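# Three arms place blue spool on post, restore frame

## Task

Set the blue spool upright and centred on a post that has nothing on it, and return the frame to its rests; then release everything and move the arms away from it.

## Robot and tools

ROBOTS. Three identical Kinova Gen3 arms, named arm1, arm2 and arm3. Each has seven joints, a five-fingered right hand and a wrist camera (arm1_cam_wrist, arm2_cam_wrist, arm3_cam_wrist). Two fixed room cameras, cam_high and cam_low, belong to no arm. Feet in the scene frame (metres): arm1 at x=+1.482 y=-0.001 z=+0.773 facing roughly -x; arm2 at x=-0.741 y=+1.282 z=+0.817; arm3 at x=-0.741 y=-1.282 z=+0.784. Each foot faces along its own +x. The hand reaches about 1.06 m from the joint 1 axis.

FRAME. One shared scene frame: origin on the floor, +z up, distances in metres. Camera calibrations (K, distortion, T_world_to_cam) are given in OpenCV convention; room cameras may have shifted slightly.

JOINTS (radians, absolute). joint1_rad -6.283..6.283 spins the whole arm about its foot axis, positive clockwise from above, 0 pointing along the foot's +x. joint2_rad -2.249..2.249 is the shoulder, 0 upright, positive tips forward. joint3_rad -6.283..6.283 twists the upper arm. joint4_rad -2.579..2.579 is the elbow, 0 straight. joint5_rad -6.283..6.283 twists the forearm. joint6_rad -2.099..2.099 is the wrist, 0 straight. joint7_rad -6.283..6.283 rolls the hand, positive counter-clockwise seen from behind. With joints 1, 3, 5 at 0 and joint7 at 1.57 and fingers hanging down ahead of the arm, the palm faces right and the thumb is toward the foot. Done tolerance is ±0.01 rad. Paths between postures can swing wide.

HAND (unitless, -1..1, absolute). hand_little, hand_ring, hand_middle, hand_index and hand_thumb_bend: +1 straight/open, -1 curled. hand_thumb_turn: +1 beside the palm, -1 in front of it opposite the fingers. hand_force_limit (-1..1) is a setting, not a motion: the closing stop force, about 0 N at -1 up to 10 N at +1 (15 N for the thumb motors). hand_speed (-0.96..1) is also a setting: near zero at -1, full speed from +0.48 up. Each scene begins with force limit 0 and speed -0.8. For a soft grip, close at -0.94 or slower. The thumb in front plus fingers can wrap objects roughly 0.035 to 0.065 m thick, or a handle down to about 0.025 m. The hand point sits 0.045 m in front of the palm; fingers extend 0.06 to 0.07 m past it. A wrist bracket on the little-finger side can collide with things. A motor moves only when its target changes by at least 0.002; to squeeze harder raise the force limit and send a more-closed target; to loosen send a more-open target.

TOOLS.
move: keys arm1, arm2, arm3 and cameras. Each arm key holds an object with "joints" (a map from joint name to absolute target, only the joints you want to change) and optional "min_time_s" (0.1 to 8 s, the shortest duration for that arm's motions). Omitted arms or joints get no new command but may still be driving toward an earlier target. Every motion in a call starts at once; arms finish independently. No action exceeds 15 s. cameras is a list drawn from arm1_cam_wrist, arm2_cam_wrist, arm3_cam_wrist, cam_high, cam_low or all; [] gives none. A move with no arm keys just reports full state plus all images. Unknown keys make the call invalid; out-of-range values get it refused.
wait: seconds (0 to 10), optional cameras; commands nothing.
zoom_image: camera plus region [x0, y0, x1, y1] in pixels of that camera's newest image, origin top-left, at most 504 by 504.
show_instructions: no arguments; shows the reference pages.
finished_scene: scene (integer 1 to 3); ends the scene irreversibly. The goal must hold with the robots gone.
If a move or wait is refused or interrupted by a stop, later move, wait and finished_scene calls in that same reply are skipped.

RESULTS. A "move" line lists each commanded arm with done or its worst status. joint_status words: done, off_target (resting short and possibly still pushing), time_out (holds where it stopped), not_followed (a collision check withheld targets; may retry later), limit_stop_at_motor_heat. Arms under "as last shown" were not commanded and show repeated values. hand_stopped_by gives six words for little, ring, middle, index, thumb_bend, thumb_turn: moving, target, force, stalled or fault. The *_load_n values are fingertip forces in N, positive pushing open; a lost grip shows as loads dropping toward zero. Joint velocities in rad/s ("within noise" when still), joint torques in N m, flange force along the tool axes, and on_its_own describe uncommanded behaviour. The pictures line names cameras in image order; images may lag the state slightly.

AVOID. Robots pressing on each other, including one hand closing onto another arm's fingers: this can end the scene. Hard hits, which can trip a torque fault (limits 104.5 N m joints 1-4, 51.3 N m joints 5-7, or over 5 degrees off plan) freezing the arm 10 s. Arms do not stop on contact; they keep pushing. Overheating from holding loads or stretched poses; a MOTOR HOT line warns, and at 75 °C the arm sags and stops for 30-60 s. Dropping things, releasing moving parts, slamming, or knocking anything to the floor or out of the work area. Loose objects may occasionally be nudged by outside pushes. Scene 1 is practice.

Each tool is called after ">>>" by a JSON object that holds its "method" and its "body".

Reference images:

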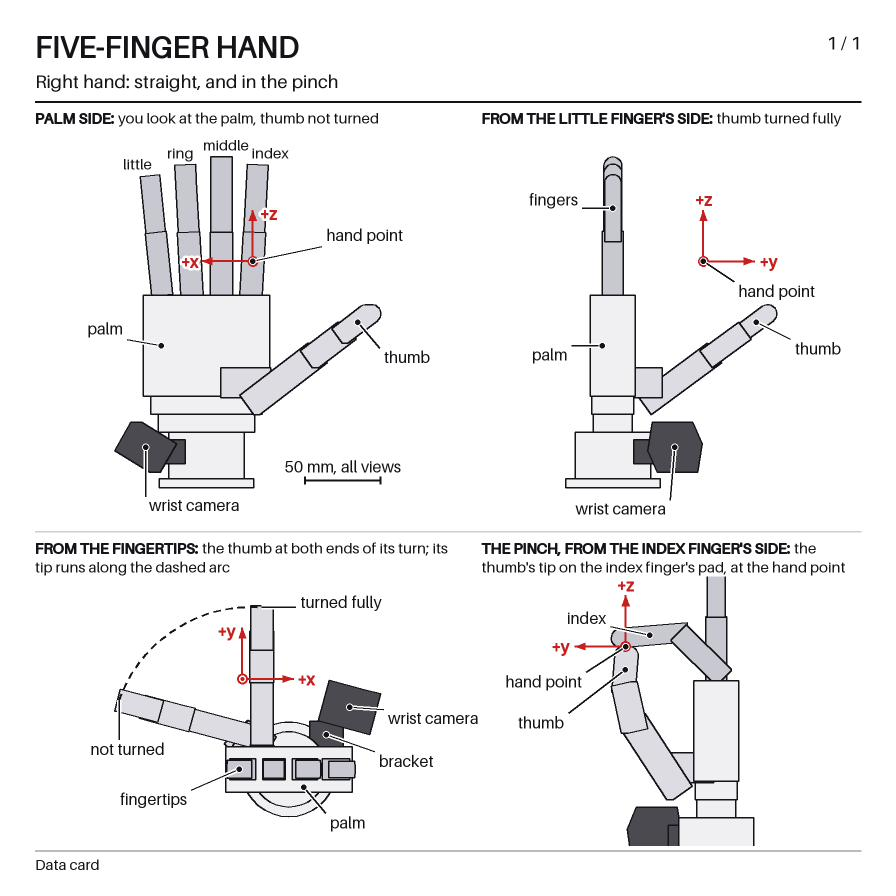

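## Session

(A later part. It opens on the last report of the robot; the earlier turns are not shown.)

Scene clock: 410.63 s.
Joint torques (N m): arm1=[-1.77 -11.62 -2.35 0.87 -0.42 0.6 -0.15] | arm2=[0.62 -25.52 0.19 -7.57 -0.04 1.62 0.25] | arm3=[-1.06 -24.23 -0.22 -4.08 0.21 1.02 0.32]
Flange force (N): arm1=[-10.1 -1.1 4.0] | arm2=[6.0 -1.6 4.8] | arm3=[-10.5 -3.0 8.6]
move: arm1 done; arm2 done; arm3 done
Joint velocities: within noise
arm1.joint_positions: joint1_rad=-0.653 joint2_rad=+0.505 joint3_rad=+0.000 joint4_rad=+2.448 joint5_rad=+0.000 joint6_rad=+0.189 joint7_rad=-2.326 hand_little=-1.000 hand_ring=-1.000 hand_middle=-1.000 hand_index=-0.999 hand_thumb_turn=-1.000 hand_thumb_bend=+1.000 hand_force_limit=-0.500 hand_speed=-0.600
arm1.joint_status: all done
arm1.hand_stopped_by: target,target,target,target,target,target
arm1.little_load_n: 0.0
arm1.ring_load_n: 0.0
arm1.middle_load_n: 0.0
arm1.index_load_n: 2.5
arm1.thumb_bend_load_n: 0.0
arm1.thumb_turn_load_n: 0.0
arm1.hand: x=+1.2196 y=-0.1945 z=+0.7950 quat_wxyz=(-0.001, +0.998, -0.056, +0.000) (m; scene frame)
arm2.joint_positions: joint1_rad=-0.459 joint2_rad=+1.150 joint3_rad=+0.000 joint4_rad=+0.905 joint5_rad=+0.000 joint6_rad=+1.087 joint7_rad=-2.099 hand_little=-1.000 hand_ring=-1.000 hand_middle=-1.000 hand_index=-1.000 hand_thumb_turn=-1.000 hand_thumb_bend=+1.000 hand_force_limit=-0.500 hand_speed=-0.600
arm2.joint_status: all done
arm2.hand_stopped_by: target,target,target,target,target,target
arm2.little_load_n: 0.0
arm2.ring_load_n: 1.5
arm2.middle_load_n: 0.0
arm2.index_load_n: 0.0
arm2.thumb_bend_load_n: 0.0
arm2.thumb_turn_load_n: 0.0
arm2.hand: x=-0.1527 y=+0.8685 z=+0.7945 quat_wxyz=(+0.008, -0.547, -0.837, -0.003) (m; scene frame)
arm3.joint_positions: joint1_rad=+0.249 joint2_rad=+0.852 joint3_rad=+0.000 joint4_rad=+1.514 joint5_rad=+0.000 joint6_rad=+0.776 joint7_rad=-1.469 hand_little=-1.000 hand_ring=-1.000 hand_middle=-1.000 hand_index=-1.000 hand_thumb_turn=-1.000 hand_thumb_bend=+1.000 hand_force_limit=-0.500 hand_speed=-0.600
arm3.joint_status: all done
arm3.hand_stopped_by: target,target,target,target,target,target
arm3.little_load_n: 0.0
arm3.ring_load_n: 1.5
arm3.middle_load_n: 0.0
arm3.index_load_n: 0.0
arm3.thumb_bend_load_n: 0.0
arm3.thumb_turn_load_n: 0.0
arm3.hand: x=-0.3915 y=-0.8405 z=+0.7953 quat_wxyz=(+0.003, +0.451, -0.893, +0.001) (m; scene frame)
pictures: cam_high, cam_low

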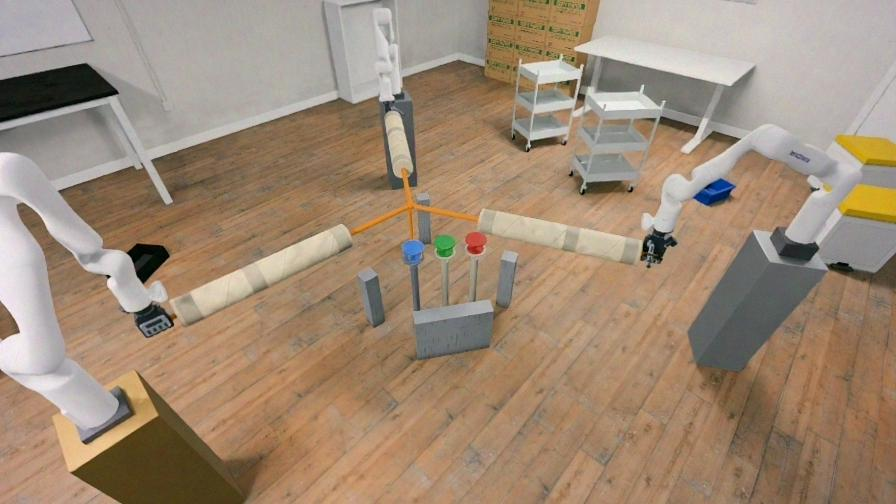

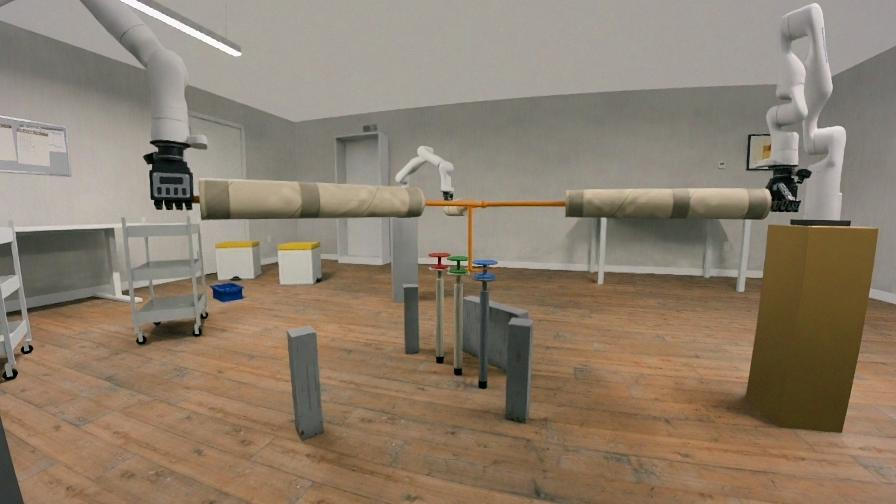

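>>> {"method": "move", "body": {"arm1": {"joints":{"joint1_rad":-0.7173,"joint2_rad":0.5665,"joint4_rad":2.2256,"joint6_rad":0.3495,"joint7_rad":-2.3898},"min_time_s":3}, "arm2": {"joints":{"joint1_rad":-0.3467,"joint2_rad":1.1668,"joint4_rad":0.863,"joint6_rad":1.1118,"joint7_rad":-1.9868},"min_time_s":3}, "arm3": {"joints":{"joint1_rad":0.2647,"joint2_rad":0.7403,"joint4_rad":1.7962,"joint6_rad":0.6051,"joint7_rad":-1.4528},"min_time_s":3}}}

>>> {"method": "move", "body": {"arm1": {"joints":{"joint1_rad":-0.7592,"joint2_rad":0.649,"joint4_rad":1.9894,"joint6_rad":0.5032,"joint7_rad":-2.4317},"min_time_s":3}, "arm2": {"joints":{"joint1_rad":-0.2372,"joint2_rad":1.2106,"joint4_rad":0.7579,"joint6_rad":1.1732,"joint7_rad":-1.8773},"min_time_s":3}, "arm3": {"joints":{"joint1_rad":0.2875,"joint2_rad":0.6481,"joint4_rad":2.0504,"joint6_rad":0.4432,"joint7_rad":-1.43},"min_time_s":3}, "cameras": ["cam_high","cam_low"]}}

Scene clock: 439.30 s.
Joint torques (N m): arm1=[-1.87 -13.96 -2.37 -0.33 -0.58 0.79 -0.15] | arm2=[0.96 -26.1 0.43 -8.16 0.04 1.37 0.18] | arm3=[-1.21 -21.04 -0.41 -2.07 0.2 1.41 0.33]
Flange force (N): arm1=[-9.5 0.8 3.8] | arm2=[7.7 -1.2 5.0] | arm3=[-10.2 -3.8 9.4]
move: arm1 done; arm2 done; arm3 done
Joint velocities: within noise
arm1.joint_positions: joint1_rad=-0.717 joint2_rad=+0.566 joint3_rad=+0.000 joint4_rad=+2.226 joint5_rad=+0.000 joint6_rad=+0.349 joint7_rad=-2.390 hand_little=-1.000 hand_ring=-1.000 hand_middle=-1.000 hand_index=-0.999 hand_thumb_turn=-1.000 hand_thumb_bend=+1.000 hand_force_limit=-0.500 hand_speed=-0.600
arm1.joint_status: all done
arm1.hand_stopped_by: target,target,target,target,target,target
arm1.little_load_n: 0.0
arm1.ring_load_n: 0.0
arm1.middle_load_n: 0.0
arm1.index_load_n: 2.5
arm1.thumb_bend_load_n: 0.0
arm1.thumb_turn_load_n: 0.0
arm1.hand: x=+1.1748 y=-0.2546 z=+0.7950 quat_wxyz=(-0.001, +0.998, -0.056, +0.000) (m; scene frame)
arm2.joint_positions: joint1_rad=-0.347 joint2_rad=+1.167 joint3_rad=+0.000 joint4_rad=+0.863 joint5_rad=+0.000 joint6_rad=+1.112 joint7_rad=-1.987 hand_little=-1.000 hand_ring=-1.000 hand_middle=-1.000 hand_index=-1.000 hand_thumb_turn=-1.000 hand_thumb_bend=+1.000 hand_force_limit=-0.500 hand_speed=-0.600
arm2.joint_status: all done
arm2.hand_stopped_by: target,target,target,target,target,target
arm2.little_load_n: 0.0
arm2.ring_load_n: 1.5
arm2.middle_load_n: 0.0
arm2.index_load_n: 0.0
arm2.thumb_bend_load_n: 0.0
arm2.thumb_turn_load_n: 0.0
arm2.hand: x=-0.1973 y=+0.8082 z=+0.7946 quat_wxyz=(+0.008, -0.547, -0.837, -0.003) (m; scene frame)
arm3.joint_positions: joint1_rad=+0.265 joint2_rad=+0.740 joint3_rad=+0.000 joint4_rad=+1.796 joint5_rad=+0.000 joint6_rad=+0.605 joint7_rad=-1.453 hand_little=-1.000 hand_ring=-1.000 hand_middle=-1.000 hand_index=-1.000 hand_thumb_turn=-1.000 hand_thumb_bend=+1.000 hand_force_limit=-0.500 hand_speed=-0.600
arm3.joint_status: all done
arm3.hand_stopped_by: target,target,target,target,target,target
arm3.little_load_n: 0.0
arm3.ring_load_n: 2.0
arm3.middle_load_n: 0.0
arm3.index_load_n: 0.0
arm3.thumb_bend_load_n: -0.5
arm3.thumb_turn_load_n: 0.0
arm3.hand: x=-0.4362 y=-0.9007 z=+0.7952 quat_wxyz=(+0.004, +0.451, -0.893, +0.001) (m; scene frame)
pictures: none

Scene clock: 442.60 s.
Joint torques (N m): arm1=[-2.17 -16.55 -2.51 -1.69 -0.76 0.83 -0.17] | arm2=[1.1 -26.64 0.56 -8.44 0.04 1.43 0.19] | arm3=[-1.07 -18.07 -0.32 -0.29 0.28 1.6 0.34]
Flange force (N): arm1=[-9.3 1.4 3.6] | arm2=[9.4 -0.7 5.1] | arm3=[-9.8 -4.1 10.5]
move: arm1 done; arm2 done; arm3 done
Joint velocities: within noise
arm1.joint_positions: joint1_rad=-0.759 joint2_rad=+0.649 joint3_rad=+0.000 joint4_rad=+1.989 joint5_rad=+0.000 joint6_rad=+0.503 joint7_rad=-2.432 hand_little=-1.000 hand_ring=-1.000 hand_middle=-1.000 hand_index=-0.999 hand_thumb_turn=-1.000 hand_thumb_bend=+1.000 hand_force_limit=-0.500 hand_speed=-0.600
arm1.joint_status: all done
arm1.hand_stopped_by: target,target,target,target,target,target
arm1.little_load_n: 0.0
arm1.ring_load_n: 0.0
arm1.middle_load_n: 0.0
arm1.index_load_n: 2.0
arm1.thumb_bend_load_n: 0.0
arm1.thumb_turn_load_n: 0.5
arm1.hand: x=+1.1302 y=-0.3150 z=+0.7951 quat_wxyz=(-0.001, +0.998, -0.056, +0.000) (m; scene frame)
arm2.joint_positions: joint1_rad=-0.237 joint2_rad=+1.211 joint3_rad=+0.000 joint4_rad=+0.758 joint5_rad=+0.000 joint6_rad=+1.173 joint7_rad=-1.877 hand_little=-1.000 hand_ring=-1.000 hand_middle=-1.000 hand_index=-1.000 hand_thumb_turn=-1.000 hand_thumb_bend=+1.000 hand_force_limit=-0.500 hand_speed=-0.600
arm2.joint_status: all done
arm2.hand_stopped_by: target,target,target,target,target,target
arm2.little_load_n: 0.0
arm2.ring_load_n: 1.5
arm2.middle_load_n: 0.0
arm2.index_load_n: 0.0
arm2.thumb_bend_load_n: 0.0
arm2.thumb_turn_load_n: 0.0
arm2.hand: x=-0.2418 y=+0.7478 z=+0.7946 quat_wxyz=(+0.008, -0.547, -0.837, -0.003) (m; scene frame)
arm3.joint_positions: joint1_rad=+0.287 joint2_rad=+0.648 joint3_rad=+0.000 joint4_rad=+2.050 joint5_rad=+0.000 joint6_rad=+0.443 joint7_rad=-1.430 hand_little=-1.000 hand_ring=-1.000 hand_middle=-1.000 hand_index=-1.000 hand_thumb_turn=-1.000 hand_thumb_bend=+1.000 hand_force_limit=-0.500 hand_speed=-0.600
arm3.joint_status: all done
arm3.hand_stopped_by: target,target,target,target,target,target
arm3.little_load_n: 0.0
arm3.ring_load_n: 1.5
arm3.middle_load_n: 0.0
arm3.index_load_n: 0.0
arm3.thumb_bend_load_n: 0.0
arm3.thumb_turn_load_n: 0.0
arm3.hand: x=-0.4808 y=-0.9611 z=+0.7951 quat_wxyz=(+0.004, +0.451, -0.893, +0.001) (m; scene frame)
pictures: cam_high, cam_low

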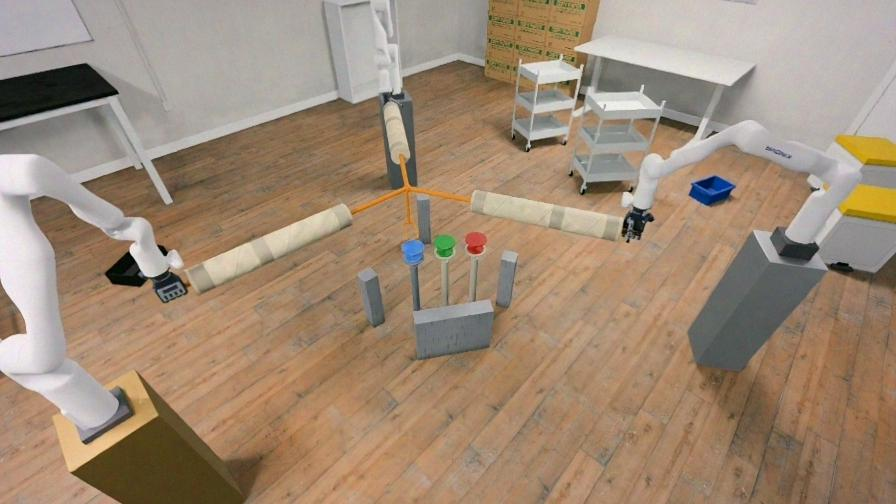

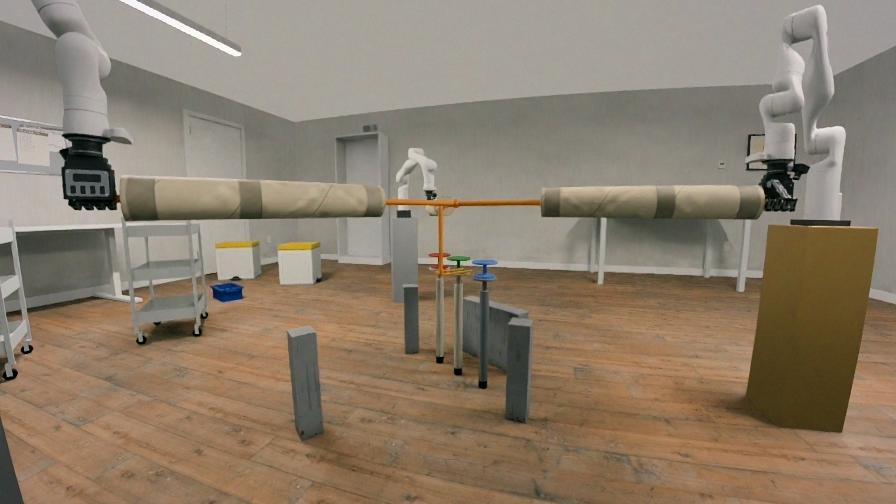

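>>> {"method": "zoom_image", "body": {"camera": "cam_high", "region": [375, 185, 495, 305]}}

>>> {"method": "zoom_image", "body": {"camera": "cam_low", "region": [425, 235, 515, 325]}}

Scaled by 4.200.

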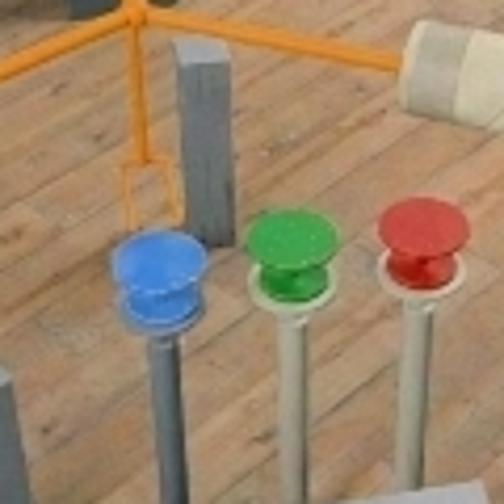

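Scaled by 5.600.

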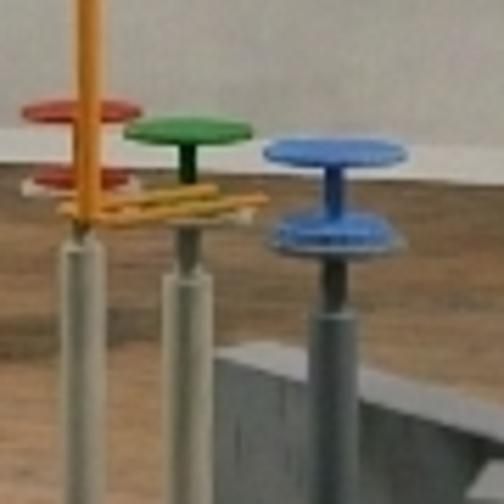

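>>> {"method": "move", "body": {"arm1": {"joints":{"joint1_rad":-0.6384,"joint2_rad":0.7915,"joint4_rad":1.7195,"joint6_rad":0.6307,"joint7_rad":-2.3109},"min_time_s":3}, "arm2": {"joints":{"joint1_rad":-0.12,"joint2_rad":1.1101,"joint4_rad":1.067,"joint6_rad":0.9645,"joint7_rad":-1.7601},"min_time_s":3}, "arm3": {"joints":{"joint1_rad":0.0962,"joint2_rad":0.6338,"joint4_rad":2.2787,"joint6_rad":0.2291,"joint7_rad":-1.6213},"min_time_s":3}}}

>>> {"method": "move", "body": {"arm1": {"joints":{"joint1_rad":-0.5545,"joint2_rad":1.0054,"joint4_rad":1.403,"joint6_rad":0.7331,"joint7_rad":-2.227},"min_time_s":3}, "arm2": {"joints":{"joint1_rad":0.0112,"joint2_rad":1.1235,"joint4_rad":1.2433,"joint6_rad":0.7748,"joint7_rad":-1.6289},"min_time_s":3}, "arm3": {"joints":{"joint1_rad":-0.1687,"joint2_rad":0.7936,"joint4_rad":2.4488,"joint6_rad":-0.1008,"joint7_rad":-1.8862},"min_time_s":3}}}

>>> {"method": "move", "body": {"arm1": {"joints":{"joint1_rad":-0.5545,"joint2_rad":1.1568,"joint4_rad":1.3731,"joint6_rad":0.6117,"joint7_rad":-2.227},"min_time_s":2.5}, "arm2": {"joints":{"joint1_rad":0.0111,"joint2_rad":1.2772,"joint4_rad":1.1841,"joint6_rad":0.6803,"joint7_rad":-1.629},"min_time_s":2.5}, "arm3": {"joints":{"joint1_rad":-0.1675,"joint2_rad":1.0755,"joint4_rad":2.3941,"joint6_rad":-0.328,"joint7_rad":-1.885},"min_time_s":2.5}, "cameras": ["cam_high","cam_low"]}}

Scene clock: 496.87 s.
Joint torques (N m): arm1=[1.48 -21.01 1.52 -6.26 0.23 -0.9 -0.42] | arm2=[-3.01 -25.07 -3.05 -7.6 -1.57 1.17 0.08] | arm3=[0.46 -15.1 1.72 3.29 0.77 2.42 0.46]
Flange force (N): arm1=[1.3 1.9 3.4] | arm2=[5.1 -5.5 4.8] | arm3=[-11.3 2.5 12.3]
move: arm1 done; arm2 done; arm3 done
Joint velocities: within noise
arm1.joint_positions: joint1_rad=-0.638 joint2_rad=+0.791 joint3_rad=+0.000 joint4_rad=+1.720 joint5_rad=+0.000 joint6_rad=+0.631 joint7_rad=-2.311 hand_little=-1.000 hand_ring=-1.000 hand_middle=-1.000 hand_index=-0.999 hand_thumb_turn=-1.000 hand_thumb_bend=+1.000 hand_force_limit=-0.500 hand_speed=-0.600
arm1.joint_status: all done
arm1.hand_stopped_by: target,target,target,target,target,target
arm1.little_load_n: 0.0
arm1.ring_load_n: 0.0
arm1.middle_load_n: 0.0
arm1.index_load_n: 2.0
arm1.thumb_bend_load_n: 0.0
arm1.thumb_turn_load_n: 0.0
arm1.hand: x=+1.0377 y=-0.3215 z=+0.7770 quat_wxyz=(-0.001, +0.998, -0.056, +0.000) (m; scene frame)
arm2.joint_positions: joint1_rad=-0.120 joint2_rad=+1.110 joint3_rad=+0.000 joint4_rad=+1.067 joint5_rad=+0.000 joint6_rad=+0.965 joint7_rad=-1.760 hand_little=-1.000 hand_ring=-1.000 hand_middle=-1.000 hand_index=-1.000 hand_thumb_turn=-1.000 hand_thumb_bend=+1.000 hand_force_limit=-0.500 hand_speed=-0.600
arm2.joint_status: all done
arm2.hand_stopped_by: target,target,target,target,target,target
arm2.little_load_n: 0.0
arm2.ring_load_n: 1.0
arm2.middle_load_n: 0.0
arm2.index_load_n: 0.0
arm2.thumb_bend_load_n: 0.0
arm2.thumb_turn_load_n: 0.0
arm2.hand: x=-0.3343 y=+0.7411 z=+0.7767 quat_wxyz=(+0.008, -0.547, -0.837, -0.003) (m; scene frame)
arm3.joint_positions: joint1_rad=+0.096 joint2_rad=+0.634 joint3_rad=+0.000 joint4_rad=+2.279 joint5_rad=+0.000 joint6_rad=+0.229 joint7_rad=-1.621 hand_little=-1.000 hand_ring=-1.000 hand_middle=-1.000 hand_index=-1.000 hand_thumb_turn=-1.000 hand_thumb_bend=+1.000 hand_force_limit=-0.500 hand_speed=-0.600
arm3.joint_status: all done
arm3.hand_stopped_by: target,target,target,target,target,target
arm3.little_load_n: 0.0
arm3.ring_load_n: 2.0
arm3.middle_load_n: 0.5
arm3.index_load_n: 0.5
arm3.thumb_bend_load_n: -0.5
arm3.thumb_turn_load_n: 0.0
arm3.hand: x=-0.5733 y=-0.9676 z=+0.7771 quat_wxyz=(+0.004, +0.451, -0.893, +0.001) (m; scene frame)
pictures: none

Scene clock: 500.17 s.
Joint torques (N m): arm1=[2.3 -24.93 2.26 -7.83 0.48 -1.3 -0.49] | arm2=[-3.13 -23.54 -3.65 -5.62 -1.47 1.52 0.06] | arm3=[-0.13 -13.59 1.26 7.52 0.41 2.95 0.46]
Flange force (N): arm1=[3.1 1.8 3.5] | arm2=[3.0 -5.3 4.2] | arm3=[-9.6 3.8 14.6]
move: arm1 done; arm2 done; arm3 done
Joint velocities: within noise
arm1.joint_positions: joint1_rad=-0.554 joint2_rad=+1.005 joint3_rad=+0.000 joint4_rad=+1.403 joint5_rad=+0.000 joint6_rad=+0.733 joint7_rad=-2.227 hand_little=-1.000 hand_ring=-1.000 hand_middle=-1.000 hand_index=-0.999 hand_thumb_turn=-1.000 hand_thumb_bend=+1.000 hand_force_limit=-0.500 hand_speed=-0.600
arm1.joint_status: all done
arm1.hand_stopped_by: target,target,target,target,target,target
arm1.little_load_n: 0.5
arm1.ring_load_n: 0.0
arm1.middle_load_n: 0.5
arm1.index_load_n: 2.0
arm1.thumb_bend_load_n: 0.0
arm1.thumb_turn_load_n: 0.0
arm1.hand: x=+0.9476 y=-0.3282 z=+0.7270 quat_wxyz=(-0.001, +0.998, -0.056, +0.000) (m; scene frame)
arm2.joint_positions: joint1_rad=+0.011 joint2_rad=+1.123 joint3_rad=+0.000 joint4_rad=+1.243 joint5_rad=+0.000 joint6_rad=+0.775 joint7_rad=-1.629 hand_little=-1.000 hand_ring=-1.000 hand_middle=-1.000 hand_index=-1.000 hand_thumb_turn=-1.000 hand_thumb_bend=+1.000 hand_force_limit=-0.500 hand_speed=-0.600
arm2.joint_status: all done
arm2.hand_stopped_by: target,target,target,target,target,target
arm2.little_load_n: 0.0
arm2.ring_load_n: 1.0
arm2.middle_load_n: 0.0
arm2.index_load_n: 0.0
arm2.thumb_bend_load_n: 0.0
arm2.thumb_turn_load_n: 0.0
arm2.hand: x=-0.4243 y=+0.7340 z=+0.7269 quat_wxyz=(+0.008, -0.547, -0.837, -0.003) (m; scene frame)
arm3.joint_positions: joint1_rad=-0.169 joint2_rad=+0.794 joint3_rad=+0.000 joint4_rad=+2.449 joint5_rad=+0.000 joint6_rad=-0.101 joint7_rad=-1.886 hand_little=-1.000 hand_ring=-1.000 hand_middle=-1.000 hand_index=-1.000 hand_thumb_turn=-1.000 hand_thumb_bend=+1.000 hand_force_limit=-0.500 hand_speed=-0.600
arm3.joint_status: all done
arm3.hand_stopped_by: target,target,target,target,target,target
arm3.little_load_n: 0.0
arm3.ring_load_n: 2.0
arm3.middle_load_n: 0.5
arm3.index_load_n: 0.5
arm3.thumb_bend_load_n: 0.0
arm3.thumb_turn_load_n: 0.0
arm3.hand: x=-0.6633 y=-0.9745 z=+0.7270 quat_wxyz=(+0.004, +0.451, -0.893, +0.001) (m; scene frame)
pictures: none

Scene clock: 502.97 s.
Joint torques (N m): arm1=[-0.69 -23.93 -0.71 -4.09 -0.38 0.1 -0.29] | arm2=[0.32 -24 -0.27 -5.38 -0.14 1.27 0.13] | arm3=[-1.12 -15.86 -0.2 6.88 0.47 1.6 0.39]
Flange force (N): arm1=[-4.8 1.4 3.9] | arm2=[4.6 0.6 3.1] | arm3=[-4.7 -1.3 13.7]
move: arm1 done; arm2 done; arm3 done
Joint velocities: within noise
arm1.joint_positions: joint1_rad=-0.554 joint2_rad=+1.157 joint3_rad=+0.000 joint4_rad=+1.373 joint5_rad=+0.000 joint6_rad=+0.612 joint7_rad=-2.227 hand_little=-1.000 hand_ring=-1.000 hand_middle=-1.000 hand_index=-0.999 hand_thumb_turn=-1.000 hand_thumb_bend=+1.000 hand_force_limit=-0.500 hand_speed=-0.600
arm1.joint_status: all done
arm1.hand_stopped_by: target,target,target,target,target,target
arm1.little_load_n: 0.0
arm1.ring_load_n: 0.5
arm1.middle_load_n: 0.0
arm1.index_load_n: 2.0
arm1.thumb_bend_load_n: 0.0
arm1.thumb_turn_load_n: 0.0
arm1.hand: x=+0.9476 y=-0.3281 z=+0.6471 quat_wxyz=(-0.001, +0.998, -0.056, +0.000) (m; scene frame)
arm2.joint_positions: joint1_rad=+0.011 joint2_rad=+1.277 joint3_rad=+0.000 joint4_rad=+1.184 joint5_rad=+0.000 joint6_rad=+0.680 joint7_rad=-1.629 hand_little=-1.000 hand_ring=-1.000 hand_middle=-1.000 hand_index=-1.000 hand_thumb_turn=-1.000 hand_thumb_bend=+1.000 hand_force_limit=-0.500 hand_speed=-0.600
arm2.joint_status: all done
arm2.hand_stopped_by: target,target,target,target,target,target
arm2.little_load_n: 0.0
arm2.ring_load_n: 1.0
arm2.middle_load_n: 0.0
arm2.index_load_n: 0.0
arm2.thumb_bend_load_n: 0.0
arm2.thumb_turn_load_n: 0.0
arm2.hand: x=-0.4244 y=+0.7340 z=+0.6469 quat_wxyz=(+0.008, -0.547, -0.837, -0.003) (m; scene frame)
arm3.joint_positions: joint1_rad=-0.167 joint2_rad=+1.075 joint3_rad=+0.000 joint4_rad=+2.394 joint5_rad=+0.000 joint6_rad=-0.328 joint7_rad=-1.885 hand_little=-1.000 hand_ring=-1.000 hand_middle=-1.000 hand_index=-1.000 hand_thumb_turn=-1.000 hand_thumb_bend=+1.000 hand_force_limit=-0.500 hand_speed=-0.600
arm3.joint_status: all done
arm3.hand_stopped_by: target,target,target,target,target,target
arm3.little_load_n: 0.0
arm3.ring_load_n: 2.0
arm3.middle_load_n: 0.0
arm3.index_load_n: 0.0
arm3.thumb_bend_load_n: 0.0
arm3.thumb_turn_load_n: 0.0
arm3.hand: x=-0.6632 y=-0.9745 z=+0.6471 quat_wxyz=(+0.004, +0.451, -0.893, +0.001) (m; scene frame)
pictures: cam_high, cam_low

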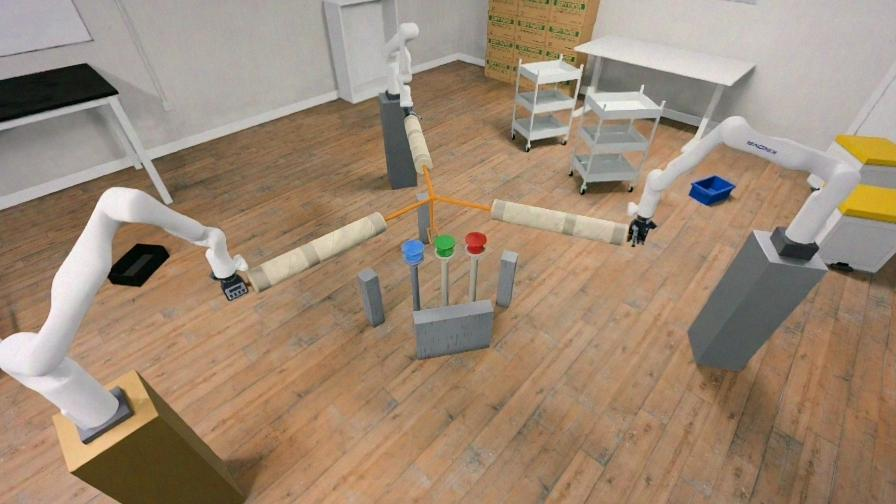

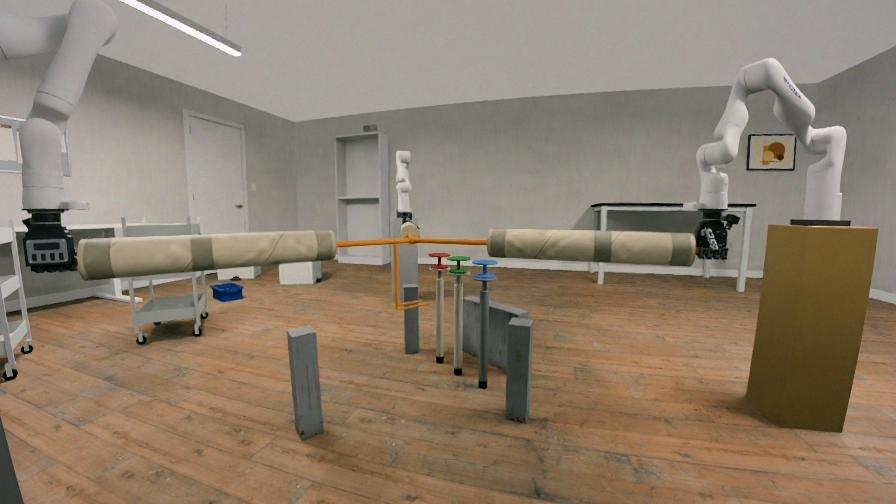

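>>> {"method": "move", "body": {"arm1": {"joints":{"joint1_rad":-0.5545,"joint2_rad":1.365,"joint4_rad":1.2653,"joint6_rad":0.5113,"joint7_rad":-2.227},"min_time_s":2.5}, "arm2": {"joints":{"joint1_rad":0.0111,"joint2_rad":1.4919,"joint4_rad":1.0298,"joint6_rad":0.6199,"joint7_rad":-1.629},"min_time_s":2.5}, "arm3": {"joints":{"joint1_rad":-0.166,"joint2_rad":1.3741,"joint4_rad":2.2398,"joint6_rad":-0.4723,"joint7_rad":-1.8835},"min_time_s":2.5}}}

>>> {"method": "move", "body": {"arm1": {"joints":{"joint1_rad":-0.5545,"joint2_rad":1.569,"joint4_rad":1.0934,"joint6_rad":0.4792,"joint7_rad":-2.227},"min_time_s":2.5}, "arm2": {"joints":{"joint1_rad":0.0109,"joint2_rad":1.7139,"joint4_rad":0.7903,"joint6_rad":0.6374,"joint7_rad":-1.6292},"min_time_s":2.5}, "arm3": {"joints":{"joint1_rad":-0.1649,"joint2_rad":1.5982,"joint4_rad":2.0418,"joint6_rad":-0.4984,"joint7_rad":-1.8824},"min_time_s":2.5}, "cameras": ["cam_high","cam_low"]}}

Scene clock: 512.73 s.
Joint torques (N m): arm1=[-1.73 -23.57 -1.81 -2.3 -0.6 0.59 -0.24] | arm2=[1.36 -23.65 0.81 -4.7 0.21 1.35 0.11] | arm3=[-1.36 -16.78 -0.71 7.42 0.6 1.24 0.36]
Flange force (N): arm1=[-7.6 1.2 4.7] | arm2=[5.2 2.2 1.3] | arm3=[-3.0 -2.6 12.9]
move: arm1 done; arm2 done; arm3 done
Joint velocities: within noise
arm1.joint_positions: joint1_rad=-0.554 joint2_rad=+1.365 joint3_rad=+0.000 joint4_rad=+1.265 joint5_rad=+0.000 joint6_rad=+0.511 joint7_rad=-2.227 hand_little=-1.000 hand_ring=-1.000 hand_middle=-1.000 hand_index=-0.999 hand_thumb_turn=-1.000 hand_thumb_bend=+1.000 hand_force_limit=-0.500 hand_speed=-0.600
arm1.joint_status: all done
arm1.hand_stopped_by: target,target,target,target,target,target
arm1.little_load_n: 0.0
arm1.ring_load_n: 0.0
arm1.middle_load_n: 0.0
arm1.index_load_n: 2.0
arm1.thumb_bend_load_n: 0.0
arm1.thumb_turn_load_n: 0.0
arm1.hand: x=+0.9476 y=-0.3278 z=+0.5470 quat_wxyz=(-0.001, +0.998, -0.056, +0.000) (m; scene frame)
arm2.joint_positions: joint1_rad=+0.011 joint2_rad=+1.492 joint3_rad=+0.000 joint4_rad=+1.030 joint5_rad=+0.000 joint6_rad=+0.620 joint7_rad=-1.629 hand_little=-1.000 hand_ring=-1.000 hand_middle=-1.000 hand_index=-1.000 hand_thumb_turn=-1.000 hand_thumb_bend=+1.000 hand_force_limit=-0.500 hand_speed=-0.600
arm2.joint_status: all done
arm2.hand_stopped_by: target,target,target,target,target,target
arm2.little_load_n: 0.0
arm2.ring_load_n: 1.0
arm2.middle_load_n: 0.5
arm2.index_load_n: 0.0
arm2.thumb_bend_load_n: 0.0
arm2.thumb_turn_load_n: 0.0
arm2.hand: x=-0.4246 y=+0.7340 z=+0.5468 quat_wxyz=(+0.008, -0.547, -0.837, -0.003) (m; scene frame)
arm3.joint_positions: joint1_rad=-0.166 joint2_rad=+1.374 joint3_rad=+0.000 joint4_rad=+2.240 joint5_rad=+0.000 joint6_rad=-0.472 joint7_rad=-1.884 hand_little=-1.000 hand_ring=-1.000 hand_middle=-1.000 hand_index=-1.000 hand_thumb_turn=-1.000 hand_thumb_bend=+1.000 hand_force_limit=-0.500 hand_speed=-0.600
arm3.joint_status: all done
arm3.hand_stopped_by: target,target,target,target,target,target
arm3.little_load_n: 0.0
arm3.ring_load_n: 2.0
arm3.middle_load_n: 0.0
arm3.index_load_n: 0.0
arm3.thumb_bend_load_n: 0.0
arm3.thumb_turn_load_n: 0.0
arm3.hand: x=-0.6632 y=-0.9745 z=+0.5470 quat_wxyz=(+0.004, +0.451, -0.893, +0.001) (m; scene frame)
pictures: none

Scene clock: 515.53 s.
Joint torques (N m): arm1=[-1.69 -23.44 -1.77 -1.9 -0.58 0.61 -0.24] | arm2=[1.37 -23.37 0.78 -4.89 0.22 1.3 0.15] | arm3=[-1.42 -16.58 -0.79 7.61 0.6 1.27 0.35]
Flange force (N): arm1=[-8.1 1.6 5.6] | arm2=[6.9 2.3 -0.8] | arm3=[-3.0 -2.8 12.3]
move: arm1 done; arm2 done; arm3 done
Joint velocities: within noise
arm1.joint_positions: joint1_rad=-0.554 joint2_rad=+1.569 joint3_rad=+0.000 joint4_rad=+1.093 joint5_rad=+0.000 joint6_rad=+0.479 joint7_rad=-2.227 hand_little=-1.000 hand_ring=-1.000 hand_middle=-1.000 hand_index=-0.999 hand_thumb_turn=-1.000 hand_thumb_bend=+1.000 hand_force_limit=-0.500 hand_speed=-0.600
arm1.joint_status: all done
arm1.hand_stopped_by: target,target,target,target,target,target
arm1.little_load_n: 0.0
arm1.ring_load_n: 0.0
arm1.middle_load_n: 0.0
arm1.index_load_n: 2.0
arm1.thumb_bend_load_n: 0.0
arm1.thumb_turn_load_n: 0.0
arm1.hand: x=+0.9476 y=-0.3276 z=+0.4570 quat_wxyz=(-0.001, +0.998, -0.056, +0.000) (m; scene frame)
arm2.joint_positions: joint1_rad=+0.011 joint2_rad=+1.714 joint3_rad=+0.000 joint4_rad=+0.790 joint5_rad=+0.000 joint6_rad=+0.637 joint7_rad=-1.629 hand_little=-1.000 hand_ring=-1.000 hand_middle=-1.000 hand_index=-1.000 hand_thumb_turn=-1.000 hand_thumb_bend=+1.000 hand_force_limit=-0.500 hand_speed=-0.600
arm2.joint_status: all done
arm2.hand_stopped_by: target,target,target,target,target,target
arm2.little_load_n: 0.0
arm2.ring_load_n: 1.0
arm2.middle_load_n: 0.5
arm2.index_load_n: 0.0
arm2.thumb_bend_load_n: 0.0
arm2.thumb_turn_load_n: 0.0
arm2.hand: x=-0.4246 y=+0.7340 z=+0.4568 quat_wxyz=(+0.008, -0.547, -0.837, -0.003) (m; scene frame)
arm3.joint_positions: joint1_rad=-0.165 joint2_rad=+1.598 joint3_rad=+0.000 joint4_rad=+2.042 joint5_rad=+0.000 joint6_rad=-0.498 joint7_rad=-1.882 hand_little=-1.000 hand_ring=-1.000 hand_middle=-1.000 hand_index=-1.000 hand_thumb_turn=-1.000 hand_thumb_bend=+1.000 hand_force_limit=-0.500 hand_speed=-0.600
arm3.joint_status: all done
arm3.hand_stopped_by: target,target,target,target,target,target
arm3.little_load_n: 0.0
arm3.ring_load_n: 1.5
arm3.middle_load_n: 0.0
arm3.index_load_n: 0.0
arm3.thumb_bend_load_n: 0.0
arm3.thumb_turn_load_n: 0.0
arm3.hand: x=-0.6631 y=-0.9744 z=+0.4571 quat_wxyz=(+0.004, +0.451, -0.893, +0.001) (m; scene frame)
pictures: cam_high, cam_low

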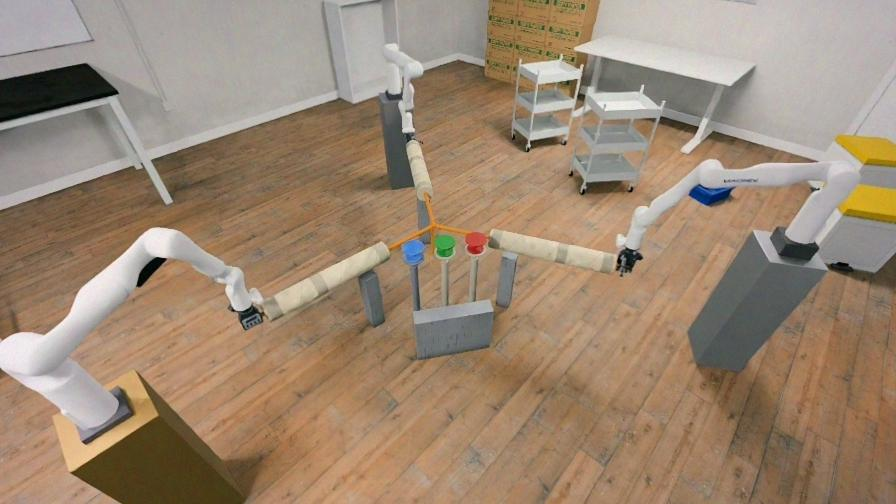

